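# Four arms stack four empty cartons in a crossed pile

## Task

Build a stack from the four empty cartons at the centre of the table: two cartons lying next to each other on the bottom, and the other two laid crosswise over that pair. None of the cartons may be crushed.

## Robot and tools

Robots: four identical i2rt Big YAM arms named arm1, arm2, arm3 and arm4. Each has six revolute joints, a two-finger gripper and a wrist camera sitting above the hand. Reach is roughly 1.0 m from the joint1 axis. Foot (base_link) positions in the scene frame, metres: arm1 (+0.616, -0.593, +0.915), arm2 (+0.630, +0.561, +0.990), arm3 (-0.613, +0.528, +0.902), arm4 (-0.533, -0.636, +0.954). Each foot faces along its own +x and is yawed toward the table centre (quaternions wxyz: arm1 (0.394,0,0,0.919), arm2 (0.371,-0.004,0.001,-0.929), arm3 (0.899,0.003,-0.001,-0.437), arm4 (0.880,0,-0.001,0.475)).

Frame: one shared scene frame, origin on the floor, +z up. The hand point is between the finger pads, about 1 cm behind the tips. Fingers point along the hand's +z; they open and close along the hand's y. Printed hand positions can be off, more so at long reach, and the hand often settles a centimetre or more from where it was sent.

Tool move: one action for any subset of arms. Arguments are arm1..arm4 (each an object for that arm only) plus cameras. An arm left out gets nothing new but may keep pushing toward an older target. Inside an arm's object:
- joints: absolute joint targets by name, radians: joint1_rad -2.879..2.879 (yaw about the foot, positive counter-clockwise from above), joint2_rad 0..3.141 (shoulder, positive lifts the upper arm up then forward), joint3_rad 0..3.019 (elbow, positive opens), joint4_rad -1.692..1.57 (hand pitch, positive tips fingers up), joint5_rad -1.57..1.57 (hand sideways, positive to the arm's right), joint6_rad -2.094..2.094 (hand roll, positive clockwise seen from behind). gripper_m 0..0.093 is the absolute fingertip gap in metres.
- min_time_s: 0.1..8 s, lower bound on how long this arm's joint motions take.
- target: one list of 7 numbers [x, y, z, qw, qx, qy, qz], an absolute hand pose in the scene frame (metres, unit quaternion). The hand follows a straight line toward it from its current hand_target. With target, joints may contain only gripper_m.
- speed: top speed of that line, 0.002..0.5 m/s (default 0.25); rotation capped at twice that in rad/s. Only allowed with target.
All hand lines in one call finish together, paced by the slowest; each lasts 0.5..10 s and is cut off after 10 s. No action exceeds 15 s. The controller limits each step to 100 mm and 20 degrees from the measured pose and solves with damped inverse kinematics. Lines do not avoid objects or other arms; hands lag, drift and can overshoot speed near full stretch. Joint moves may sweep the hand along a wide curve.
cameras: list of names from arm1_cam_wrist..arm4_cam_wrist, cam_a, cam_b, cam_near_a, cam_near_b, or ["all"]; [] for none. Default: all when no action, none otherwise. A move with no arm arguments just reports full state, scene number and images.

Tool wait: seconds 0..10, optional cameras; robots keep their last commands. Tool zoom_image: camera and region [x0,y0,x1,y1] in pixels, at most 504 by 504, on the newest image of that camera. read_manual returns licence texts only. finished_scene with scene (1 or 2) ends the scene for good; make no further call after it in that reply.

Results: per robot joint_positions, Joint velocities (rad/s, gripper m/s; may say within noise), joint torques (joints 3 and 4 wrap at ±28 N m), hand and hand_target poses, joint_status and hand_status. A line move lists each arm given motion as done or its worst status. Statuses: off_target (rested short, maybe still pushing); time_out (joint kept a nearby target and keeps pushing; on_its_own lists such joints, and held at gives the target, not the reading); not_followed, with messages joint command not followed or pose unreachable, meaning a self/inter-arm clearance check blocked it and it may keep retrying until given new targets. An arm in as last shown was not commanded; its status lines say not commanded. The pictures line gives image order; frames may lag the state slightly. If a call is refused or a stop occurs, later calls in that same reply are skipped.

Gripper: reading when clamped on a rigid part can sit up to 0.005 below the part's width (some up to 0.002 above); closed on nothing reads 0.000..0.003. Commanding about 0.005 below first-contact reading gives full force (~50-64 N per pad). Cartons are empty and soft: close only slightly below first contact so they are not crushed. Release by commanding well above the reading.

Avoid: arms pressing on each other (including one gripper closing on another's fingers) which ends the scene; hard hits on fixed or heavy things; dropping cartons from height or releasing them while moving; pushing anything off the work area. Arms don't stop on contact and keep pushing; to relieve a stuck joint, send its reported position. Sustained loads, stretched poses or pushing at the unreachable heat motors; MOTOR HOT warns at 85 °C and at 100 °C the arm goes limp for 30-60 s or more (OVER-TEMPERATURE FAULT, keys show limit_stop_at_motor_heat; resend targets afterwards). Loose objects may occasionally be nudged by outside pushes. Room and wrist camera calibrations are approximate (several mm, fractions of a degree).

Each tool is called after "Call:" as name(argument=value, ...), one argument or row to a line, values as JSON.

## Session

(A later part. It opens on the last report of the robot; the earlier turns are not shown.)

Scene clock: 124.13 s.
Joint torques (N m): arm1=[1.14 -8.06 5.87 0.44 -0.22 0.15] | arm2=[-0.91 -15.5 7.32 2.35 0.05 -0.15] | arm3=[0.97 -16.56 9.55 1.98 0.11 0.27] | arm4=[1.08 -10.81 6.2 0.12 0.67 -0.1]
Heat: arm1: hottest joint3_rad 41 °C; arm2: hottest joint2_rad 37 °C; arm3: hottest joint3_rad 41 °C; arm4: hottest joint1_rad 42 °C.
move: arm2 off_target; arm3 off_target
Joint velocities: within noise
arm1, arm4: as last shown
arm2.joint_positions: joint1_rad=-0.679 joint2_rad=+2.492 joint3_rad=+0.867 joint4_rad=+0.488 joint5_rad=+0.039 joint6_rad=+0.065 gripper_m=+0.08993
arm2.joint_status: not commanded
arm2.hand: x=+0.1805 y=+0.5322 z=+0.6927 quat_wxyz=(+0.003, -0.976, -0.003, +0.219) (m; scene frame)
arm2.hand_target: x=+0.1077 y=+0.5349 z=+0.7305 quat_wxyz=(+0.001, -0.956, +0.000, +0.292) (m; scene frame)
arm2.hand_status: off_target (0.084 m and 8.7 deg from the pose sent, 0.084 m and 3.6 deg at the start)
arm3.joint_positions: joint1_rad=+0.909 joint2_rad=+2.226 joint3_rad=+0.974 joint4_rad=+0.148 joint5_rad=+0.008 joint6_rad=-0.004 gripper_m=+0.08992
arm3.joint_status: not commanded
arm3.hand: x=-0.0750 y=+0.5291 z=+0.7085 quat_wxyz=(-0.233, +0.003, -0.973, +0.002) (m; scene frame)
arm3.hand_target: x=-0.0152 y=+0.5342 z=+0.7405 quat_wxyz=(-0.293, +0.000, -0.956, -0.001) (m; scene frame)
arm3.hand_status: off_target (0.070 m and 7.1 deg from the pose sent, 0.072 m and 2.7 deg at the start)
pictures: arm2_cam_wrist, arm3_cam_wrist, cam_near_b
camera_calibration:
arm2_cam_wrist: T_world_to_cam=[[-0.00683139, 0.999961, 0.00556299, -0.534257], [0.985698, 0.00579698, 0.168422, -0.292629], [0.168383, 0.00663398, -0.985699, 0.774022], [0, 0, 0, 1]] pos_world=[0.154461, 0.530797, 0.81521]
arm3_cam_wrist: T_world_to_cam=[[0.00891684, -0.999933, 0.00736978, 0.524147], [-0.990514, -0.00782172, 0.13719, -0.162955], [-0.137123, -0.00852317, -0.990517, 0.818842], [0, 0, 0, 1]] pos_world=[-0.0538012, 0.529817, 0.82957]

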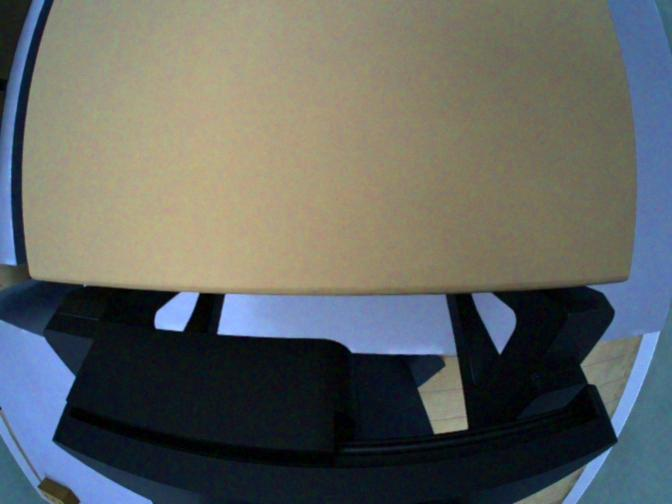

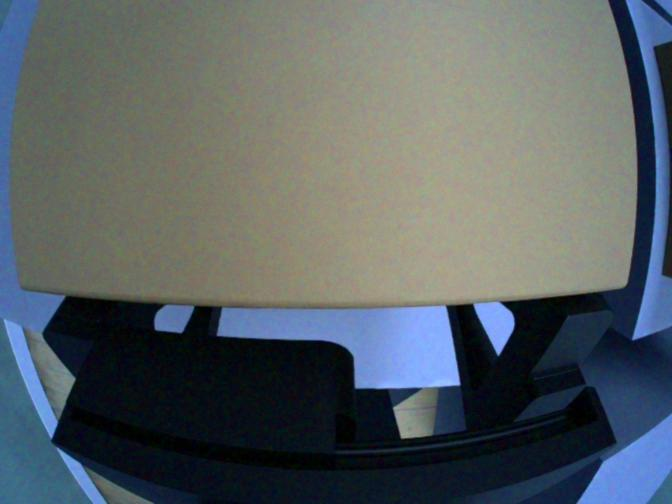

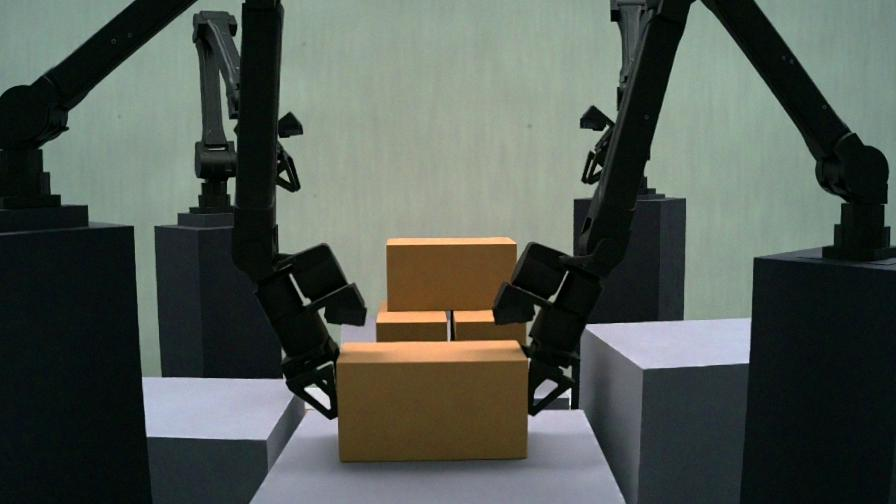

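Call:
move(
  arm2={"target":[0.103,0.534,0.925,0,0.9563,0,-0.2924],"speed":0.12},
  arm3={"target":[-0.010,0.534,0.945,0.2924,0,0.9563,0],"speed":0.12},
  cameras=["cam_near_b"],
)

Call:
move(
  arm2={"target":[0.080,0.30,0.925,0,0.9563,0,-0.2924],"speed":0.12},
  arm3={"target":[-0.032,0.30,0.945,0.2924,0,0.9563,0],"speed":0.12},
  cameras=["cam_near_b","cam_near_a","arm2_cam_wrist","arm3_cam_wrist"],
)

Scene clock: 128.23 s.
Joint torques (N m): arm1=[1.14 -8.06 5.87 0.43 -0.21 0.16] | arm2=[-0.38 -15.38 10.71 3.08 0.06 -0.14] | arm3=[1.14 -15.97 14.13 2.22 0.17 0.3] | arm4=[1.08 -10.81 6.22 0.17 0.67 -0.1]
Heat: arm1: hottest joint3_rad 41 °C; arm2: hottest joint2_rad 37 °C; arm3: hottest joint3_rad 42 °C; arm4: hottest joint1_rad 42 °C.
move: arm2 off_target; arm3 off_target
Joint velocities: within noise
arm1, arm4: as last shown
arm2.joint_positions: joint1_rad=-0.681 joint2_rad=+1.929 joint3_rad=+0.735 joint4_rad=+0.028 joint5_rad=+0.038 joint6_rad=+0.063 gripper_m=+0.08993
arm2.joint_status: not commanded
arm2.hand: x=+0.1732 y=+0.5325 z=+0.8721 quat_wxyz=(+0.004, -0.979, -0.004, +0.206) (m; scene frame)
arm2.hand_target: x=+0.1088 y=+0.5347 z=+0.9288 quat_wxyz=(+0.001, -0.956, +0.000, +0.292) (m; scene frame)
arm2.hand_status: off_target (0.088 m and 10.3 deg from the pose sent, 0.245 m and 8.7 deg at the start; pose on its path clipped on 41 of 77 steps)
arm3.joint_positions: joint1_rad=+0.909 joint2_rad=+1.778 joint3_rad=+0.966 joint4_rad=-0.339 joint5_rad=+0.007 joint6_rad=-0.005 gripper_m=+0.08992
arm3.joint_status: not commanded
arm3.hand: x=-0.0829 y=+0.5286 z=+0.8869 quat_wxyz=(-0.210, +0.004, -0.978, +0.002) (m; scene frame)
arm3.hand_target: x=-0.0198 y=+0.5341 z=+0.9505 quat_wxyz=(-0.292, +0.000, -0.956, -0.001) (m; scene frame)
arm3.hand_status: off_target (0.093 m and 9.8 deg from the pose sent, 0.245 m and 7.1 deg at the start; pose on its path clipped on 26 of 77 steps)
pictures: cam_near_b

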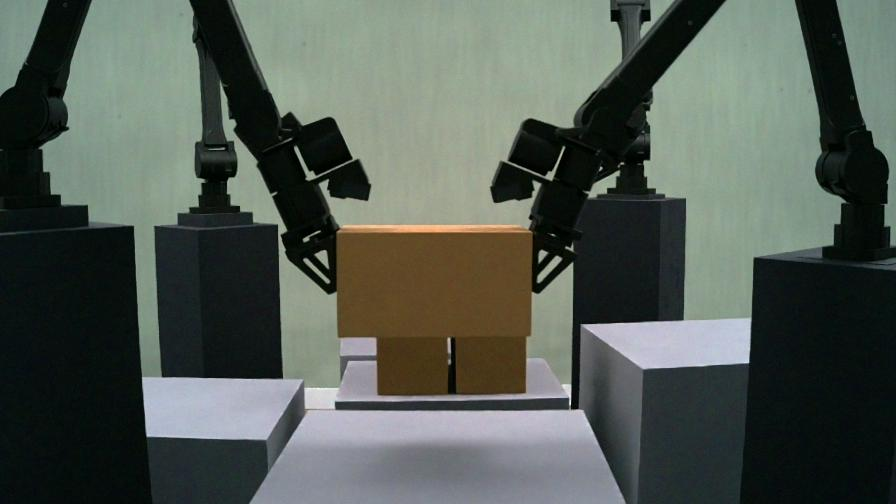

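Scene clock: 130.90 s.
Joint torques (N m): arm1=[1.14 -8.06 5.89 0.43 -0.21 0.16] | arm2=[-0.5 -12.92 15.9 2.88 1.12 -0.25] | arm3=[1.32 -15.44 14.48 2.17 -0.94 0.47] | arm4=[1.08 -10.93 6.2 0.09 0.68 -0.08]
Heat: arm1: hottest joint3_rad 41 °C; arm2: hottest joint2_rad 37 °C; arm3: hottest joint3_rad 43 °C; arm4: hottest joint1_rad 42 °C.
move: arm2 off_target; arm3 off_target
Joint velocities: within noise
arm1.joint_positions: joint1_rad=-0.290 joint2_rad=+1.345 joint3_rad=+0.696 joint4_rad=-0.551 joint5_rad=-0.608 joint6_rad=-0.975 gripper_m=+0.07009
arm1.joint_status: not commanded
arm1.hand: x=+0.3525 y=-0.2934 z=+0.9965 quat_wxyz=(-0.001, +0.939, -0.004, -0.343) (m; scene frame)
arm1.hand_target: x=+0.3500 y=-0.2999 z=+0.9998 quat_wxyz=(+0.000, +0.940, +0.000, -0.342) (m; scene frame)
arm1.hand_status: not commanded
arm2.joint_positions: joint1_rad=-0.214 joint2_rad=+2.012 joint3_rad=+0.981 joint4_rad=-0.180 joint5_rad=+0.263 joint6_rad=+0.475 gripper_m=+0.08993
arm2.joint_status: not commanded
arm2.hand: x=+0.1550 y=+0.3274 z=+0.8840 quat_wxyz=(+0.025, -0.975, -0.011, +0.222) (m; scene frame)
arm2.hand_target: x=+0.0879 y=+0.3045 z=+0.9322 quat_wxyz=(+0.001, -0.956, +0.001, +0.293) (m; scene frame)
arm2.hand_status: off_target (0.090 m and 9.0 deg from the pose sent, 0.256 m and 10.3 deg at the start)
arm3.joint_positions: joint1_rad=+0.454 joint2_rad=+1.821 joint3_rad=+1.067 joint4_rad=-0.425 joint5_rad=-0.222 joint6_rad=-0.407 gripper_m=+0.08992
arm3.joint_status: not commanded
arm3.hand: x=-0.0992 y=+0.3210 z=+0.8962 quat_wxyz=(-0.222, +0.000, -0.975, -0.020) (m; scene frame)
arm3.hand_target: x=-0.0406 y=+0.3038 z=+0.9505 quat_wxyz=(-0.293, +0.001, -0.956, -0.001) (m; scene frame)
arm3.hand_status: off_target (0.086 m and 8.6 deg from the pose sent, 0.241 m and 9.8 deg at the start)
arm4.joint_positions: joint1_rad=+0.357 joint2_rad=+1.486 joint3_rad=+0.737 joint4_rad=-0.638 joint5_rad=+0.678 joint6_rad=+1.295 gripper_m=+0.07007
arm4.joint_status: not commanded
arm4.hand: x=-0.3427 y=-0.2944 z=+1.0020 quat_wxyz=(-0.343, -0.006, -0.939, -0.003) (m; scene frame)
arm4.hand_target: x=-0.3497 y=-0.2999 z=+1.0000 quat_wxyz=(-0.342, +0.000, -0.940, +0.000) (m; scene frame)
arm4.hand_status: not commanded
pictures: arm2_cam_wrist, arm3_cam_wrist, cam_near_a, cam_near_b
camera_calibration:
arm2_cam_wrist: T_world_to_cam=[[-0.0106909, 0.998561, 0.0525581, -0.371256], [0.986456, 0.00192856, 0.164015, -0.293504], [0.163677, 0.0535997, -0.985057, 0.953076], [0, 0, 0, 1]] pos_world=[0.129563, 0.320203, 1.00649]
arm3_cam_wrist: T_world_to_cam=[[0.0131082, -0.999213, -0.0374434, 0.355116], [-0.987389, -0.0188435, 0.157189, -0.228465], [-0.157771, 0.0349107, -0.986858, 0.980493], [0, 0, 0, 1]] pos_world=[-0.0755454, 0.316301, 1.01682]

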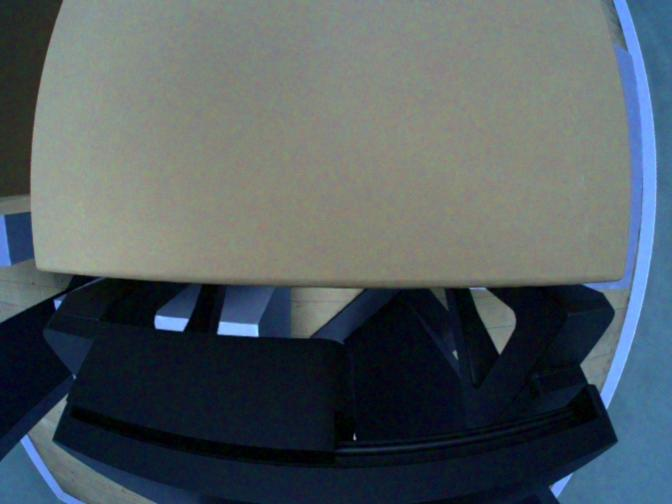

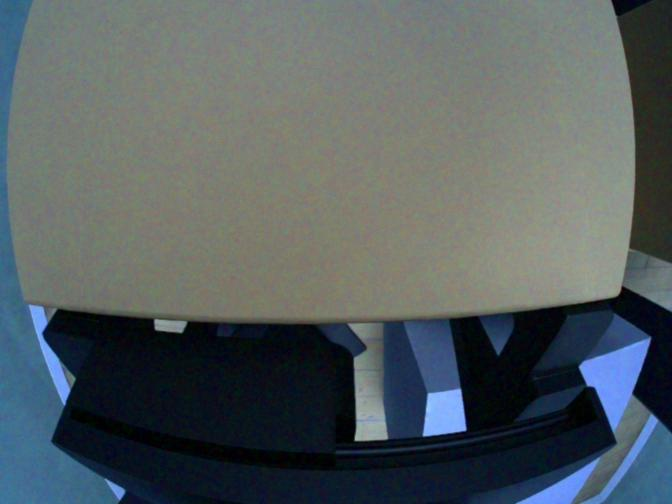

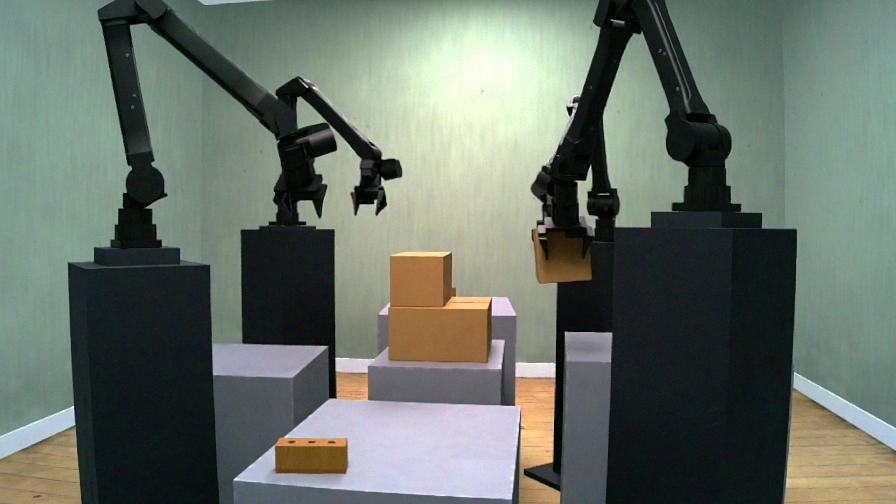

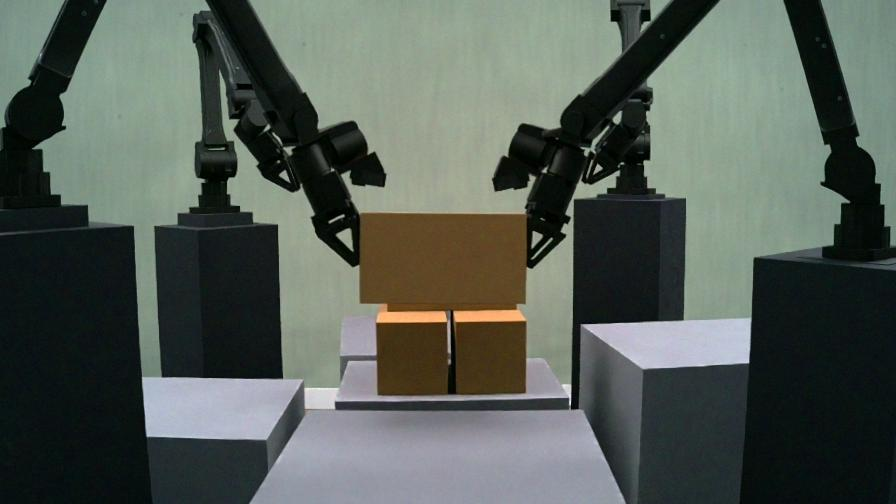

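Call:
move(
  arm2={"target":[0.066,0.064,0.925,0,0.9563,0,-0.2924],"speed":0.12},
  arm3={"target":[-0.049,0.064,0.945,0.2924,0,0.9563,0],"speed":0.12},
  cameras=["cam_near_b","cam_near_a","cam_b"],
)

Scene clock: 134.70 s.
Joint torques (N m): arm1=[1.08 -8.06 5.87 0.43 -0.22 0.15] | arm2=[-5.19 -17.49 16.62 2.18 1.85 -0.41] | arm3=[3.66 -20.42 15.04 2 -1.94 0.61] | arm4=[1.32 -10.93 6.17 0.12 0.65 -0.09]
Heat: arm1: hottest joint3_rad 41 °C; arm2: hottest joint2_rad 38 °C; arm3: hottest joint3_rad 45 °C; arm4: hottest joint1_rad 42 °C.
move: arm2 off_target; arm3 off_target
Joint velocities: within noise
arm1, arm4: as last shown
arm2.joint_positions: joint1_rad=+0.122 joint2_rad=+2.315 joint3_rad=+1.608 joint4_rad=-0.566 joint5_rad=+0.383 joint6_rad=+0.765 gripper_m=+0.08993
arm2.joint_status: not commanded
arm2.hand: x=+0.1409 y=+0.0718 z=+0.8849 quat_wxyz=(+0.020, -0.970, -0.028, +0.241) (m; scene frame)
arm2.hand_target: x=+0.0721 y=+0.0718 z=+0.9295 quat_wxyz=(+0.002, -0.956, +0.001, +0.294) (m; scene frame)
arm2.hand_status: off_target (0.085 m and 7.3 deg from the pose sent, 0.281 m and 9.0 deg at the start)
arm3.joint_positions: joint1_rad=+0.082 joint2_rad=+2.109 joint3_rad=+1.544 joint4_rad=-0.711 joint5_rad=-0.370 joint6_rad=-0.737 gripper_m=+0.08992
arm3.joint_status: not commanded
arm3.hand: x=-0.1147 y=+0.0827 z=+0.8917 quat_wxyz=(-0.232, -0.015, -0.972, -0.030) (m; scene frame)
arm3.hand_target: x=-0.0560 y=+0.0714 z=+0.9495 quat_wxyz=(-0.294, +0.002, -0.956, -0.002) (m; scene frame)
arm3.hand_status: off_target (0.087 m and 8.1 deg from the pose sent, 0.266 m and 8.6 deg at the start)
pictures: cam_b, cam_near_a, cam_near_b

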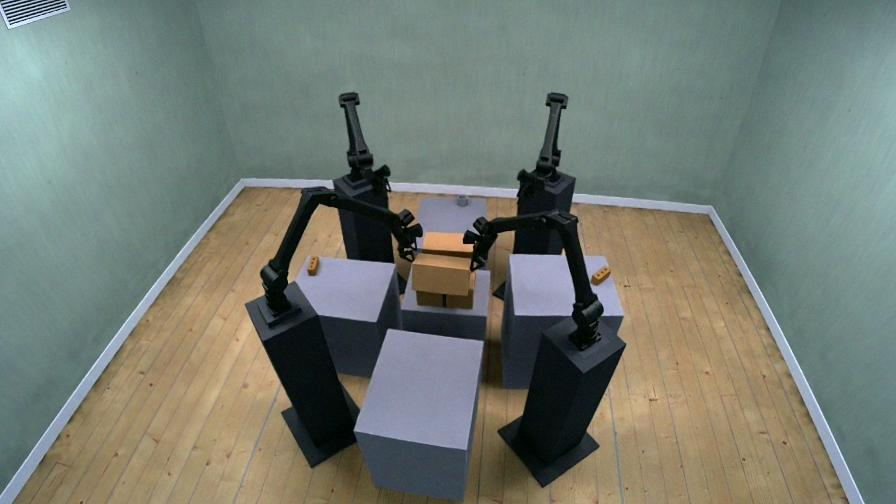

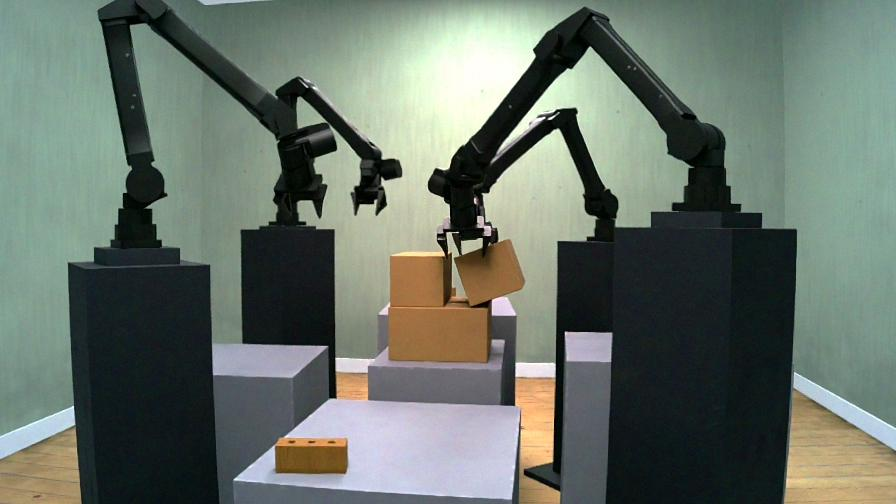

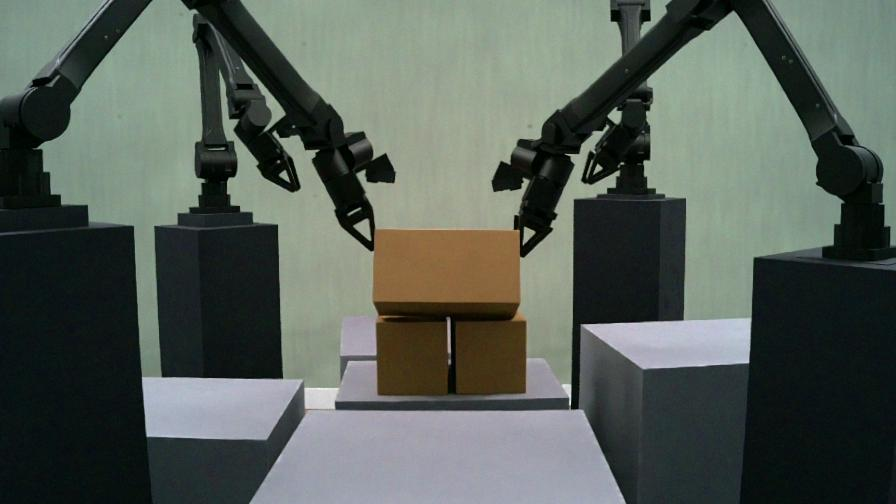

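Call:
move(
  arm2={"target":[0.070,0.062,0.885,0,0.9563,0,-0.2924],"speed":0.06},
  arm3={"target":[-0.053,0.055,0.905,0.2924,0,0.9563,0],"speed":0.06},
  cameras=["cam_near_b","cam_near_a"],
)

Call:
move(
  arm2={"target":[0.074,0.055,0.86,0,0.9563,0,-0.2924],"speed":0.06},
  arm3={"target":[-0.057,0.045,0.88,0.2924,0,0.9563,0],"speed":0.06},
  cameras=["cam_near_b","cam_near_a","cam_b"],
)

Scene clock: 143.03 s.
Joint torques (N m): arm1=[1.14 -8.06 5.87 0.44 -0.22 0.16] | arm2=[-3.84 -16.5 15.75 3.77 1.48 -0.34] | arm3=[3.08 -19.25 13.96 3.03 -1.42 0.55] | arm4=[0.97 -10.93 6.17 0.13 0.65 -0.1]
Heat: arm1: hottest joint3_rad 41 °C; arm2: hottest joint2_rad 40 °C; arm3: hottest joint3_rad 49 °C; arm4: hottest joint1_rad 42 °C.
move: arm2 off_target; arm3 off_target
Joint velocities: within noise
arm1, arm4: as last shown
arm2.joint_positions: joint1_rad=+0.123 joint2_rad=+2.363 joint3_rad=+1.613 joint4_rad=-0.544 joint5_rad=+0.397 joint6_rad=+0.770 gripper_m=+0.08993
arm2.joint_status: not commanded
arm2.hand: x=+0.1426 y=+0.0772 z=+0.8569 quat_wxyz=(+0.032, -0.970, -0.027, +0.239) (m; scene frame)
arm2.hand_target: x=+0.0758 y=+0.0698 z=+0.8909 quat_wxyz=(+0.003, -0.956, +0.001, +0.294) (m; scene frame)
arm2.hand_status: off_target (0.079 m and 8.0 deg from the pose sent, 0.072 m and 7.3 deg at the start)
arm3.joint_positions: joint1_rad=+0.076 joint2_rad=+2.153 joint3_rad=+1.550 joint4_rad=-0.677 joint5_rad=-0.387 joint6_rad=-0.745 gripper_m=+0.08992
arm3.joint_status: not commanded
arm3.hand: x=-0.1130 y=+0.0791 z=+0.8691 quat_wxyz=(-0.237, -0.013, -0.971, -0.035) (m; scene frame)
arm3.hand_target: x=-0.0588 y=+0.0614 z=+0.9099 quat_wxyz=(-0.293, +0.001, -0.956, -0.002) (m; scene frame)
arm3.hand_status: off_target (0.074 m and 7.9 deg from the pose sent, 0.069 m and 8.1 deg at the start)
pictures: cam_near_a, cam_near_b

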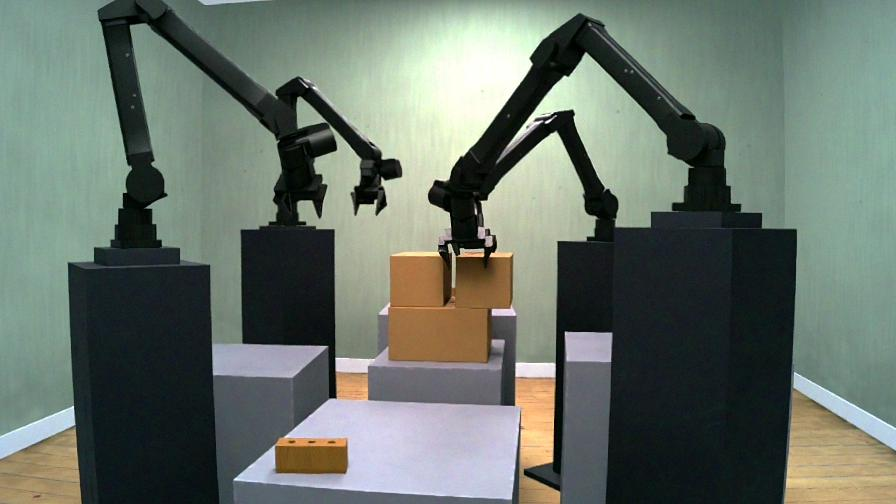

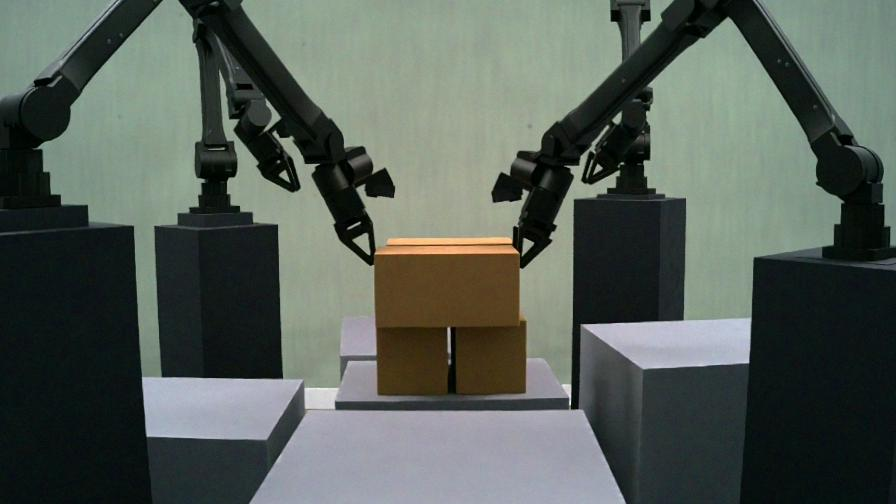

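Scene clock: 144.23 s.
Joint torques (N m): arm1=[1.14 -8.06 5.89 0.43 -0.22 0.15] | arm2=[-4.42 -16.38 15.42 3.79 1.29 -0.3] | arm3=[3.55 -18.78 13.26 3 -1.35 0.53] | arm4=[1.2 -10.87 6.19 0.12 0.67 -0.1]
Heat: arm1: hottest joint3_rad 41 °C; arm2: hottest joint3_rad 41 °C; arm3: hottest joint3_rad 49 °C; arm4: hottest joint1_rad 42 °C.
move: arm2 off_target; arm3 off_target
Joint velocities: within noise
arm1, arm4: as last shown
arm2.joint_positions: joint1_rad=+0.130 joint2_rad=+2.409 joint3_rad=+1.638 joint4_rad=-0.517 joint5_rad=+0.404 joint6_rad=+0.776 gripper_m=+0.08993
arm2.joint_status: not commanded
arm2.hand: x=+0.1414 y=+0.0704 z=+0.8369 quat_wxyz=(+0.031, -0.969, -0.026, +0.244) (m; scene frame)
arm2.hand_target: x=+0.0791 y=+0.0619 z=+0.8654 quat_wxyz=(+0.002, -0.956, +0.001, +0.293) (m; scene frame)
arm2.hand_status: off_target (0.073 m and 7.4 deg from the pose sent, 0.072 m and 8.0 deg at the start)
arm3.joint_positions: joint1_rad=+0.056 joint2_rad=+2.190 joint3_rad=+1.572 joint4_rad=-0.643 joint5_rad=-0.394 joint6_rad=-0.757 gripper_m=+0.08992
arm3.joint_status: not commanded
arm3.hand: x=-0.1143 y=+0.0615 z=+0.8560 quat_wxyz=(-0.246, -0.015, -0.969, -0.027) (m; scene frame)
arm3.hand_target: x=-0.0616 y=+0.0505 z=+0.8841 quat_wxyz=(-0.293, +0.001, -0.956, -0.002) (m; scene frame)
arm3.hand_status: off_target (0.064 m and 6.6 deg from the pose sent, 0.066 m and 7.9 deg at the start)
pictures: cam_b, cam_near_a, cam_near_b

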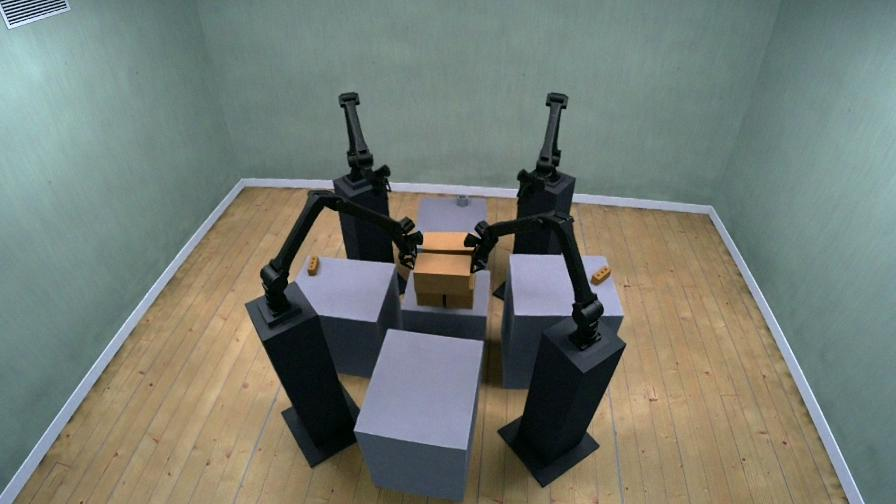

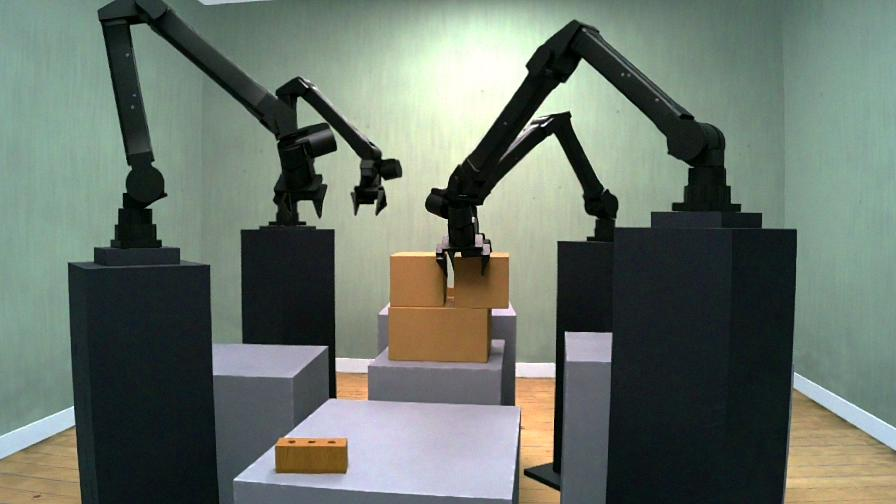

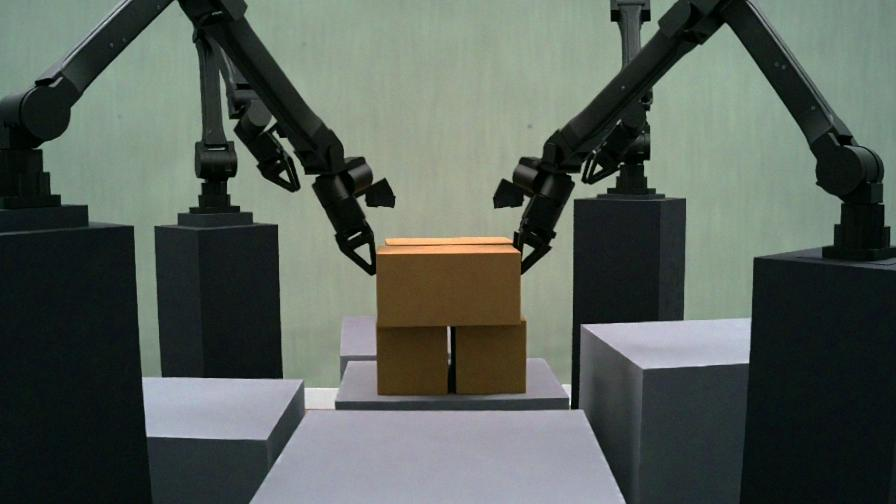

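Call:
move(
  arm2={"target":[0.22,0.068,0.85,0,0.9563,0,-0.2924],"speed":0.15},
  arm3={"target":[-0.21,0.065,0.87,0.2924,0,0.9563,0],"speed":0.15},
  cameras=["cam_near_b","cam_near_a","cam_a","cam_b"],
)

Scene clock: 146.60 s.
Joint torques (N m): arm1=[1.14 -8.06 5.9 0.43 -0.22 0.16] | arm2=[0.97 -18.08 5.5 1.84 0.63 0.08] | arm3=[-0.09 -19.14 6.39 1.22 -0.58 0.06] | arm4=[1.2 -10.7 6.17 0.16 0.68 -0.09]
Heat: arm1: hottest joint3_rad 41 °C; arm2: hottest joint2_rad 40 °C; arm3: hottest joint3_rad 49 °C; arm4: hottest joint1_rad 42 °C.
move: arm2 off_target; arm3 off_target
Joint velocities: within noise
arm1, arm4: as last shown
arm2.joint_positions: joint1_rad=+0.251 joint2_rad=+2.321 joint3_rad=+1.395 joint4_rad=-0.345 joint5_rad=+0.482 joint6_rad=+0.912 gripper_m=+0.08993
arm2.joint_status: not commanded
arm2.hand: x=+0.2264 y=+0.0733 z=+0.8322 quat_wxyz=(+0.015, -0.960, -0.011, +0.281) (m; scene frame)
arm2.hand_target: x=+0.2199 y=+0.0681 z=+0.8498 quat_wxyz=(+0.000, -0.956, +0.000, +0.292) (m; scene frame)
arm2.hand_status: off_target (0.020 m and 2.6 deg from the pose sent, 0.080 m and 7.4 deg at the start)
arm3.joint_positions: joint1_rad=-0.075 joint2_rad=+2.043 joint3_rad=+1.274 joint4_rad=-0.480 joint5_rad=-0.476 joint6_rad=-0.890 gripper_m=+0.08992
arm3.joint_status: not commanded
arm3.hand: x=-0.2121 y=+0.0728 z=+0.8557 quat_wxyz=(-0.281, -0.006, -0.959, -0.015) (m; scene frame)
arm3.hand_target: x=-0.2102 y=+0.0651 z=+0.8699 quat_wxyz=(-0.292, +0.000, -0.956, +0.000) (m; scene frame)
arm3.hand_status: off_target (0.016 m and 2.3 deg from the pose sent, 0.097 m and 6.6 deg at the start)
pictures: cam_a, cam_b, cam_near_a, cam_near_b

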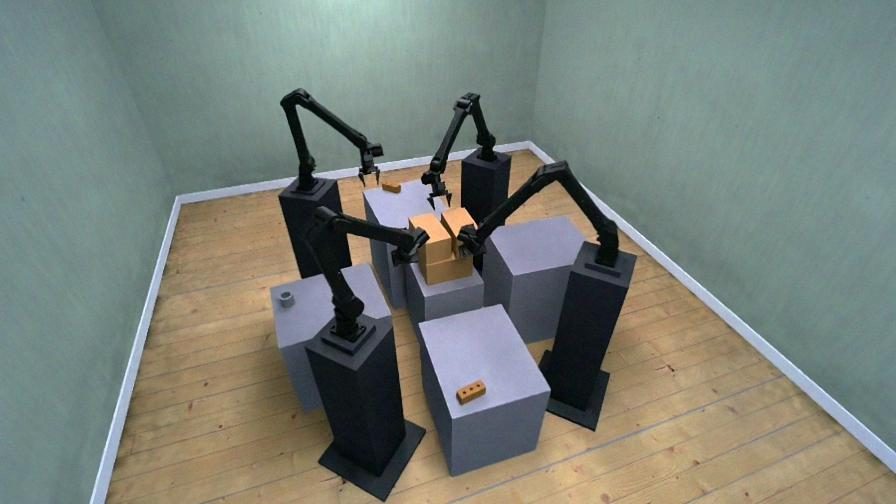

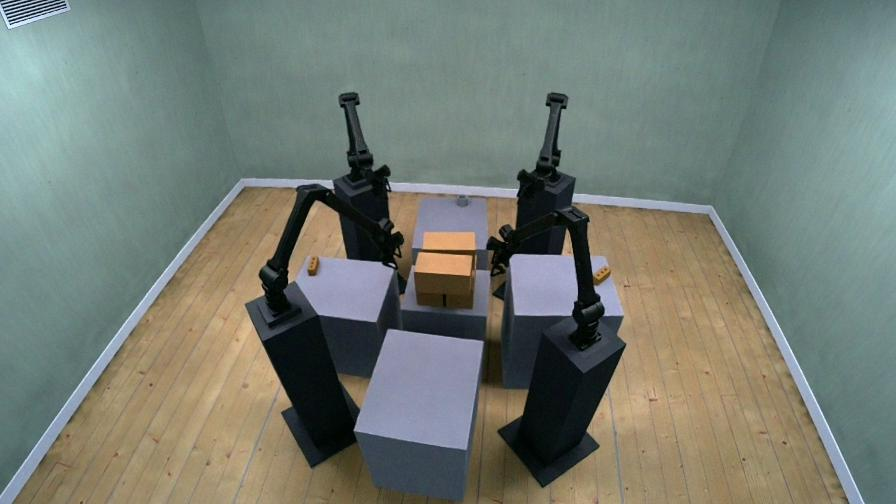

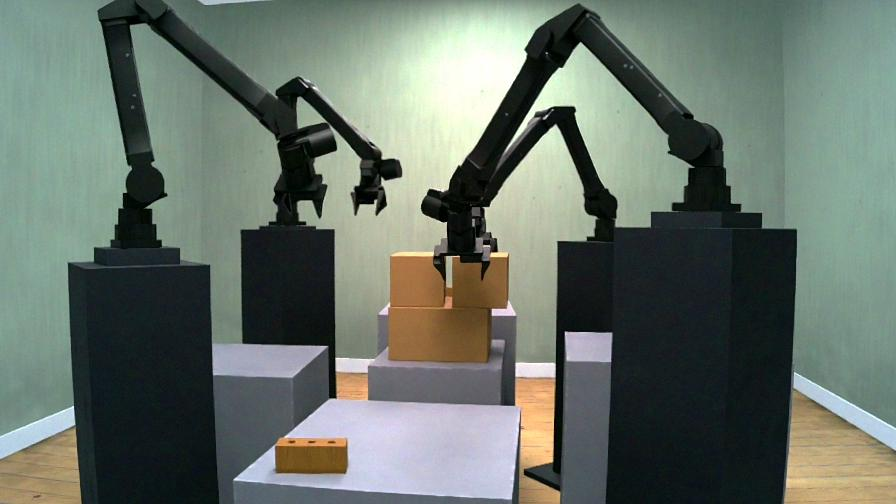

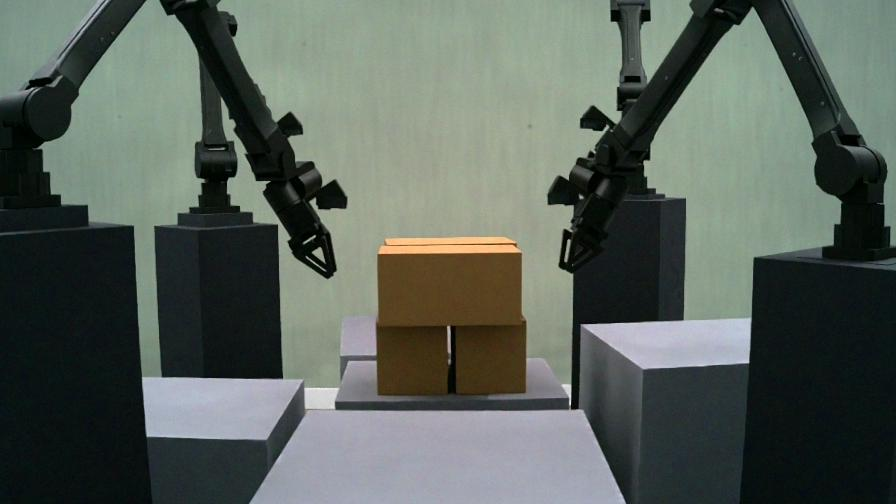

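Call:
finished_scene(
  scene=1,
)

The scene is finished: the task was done.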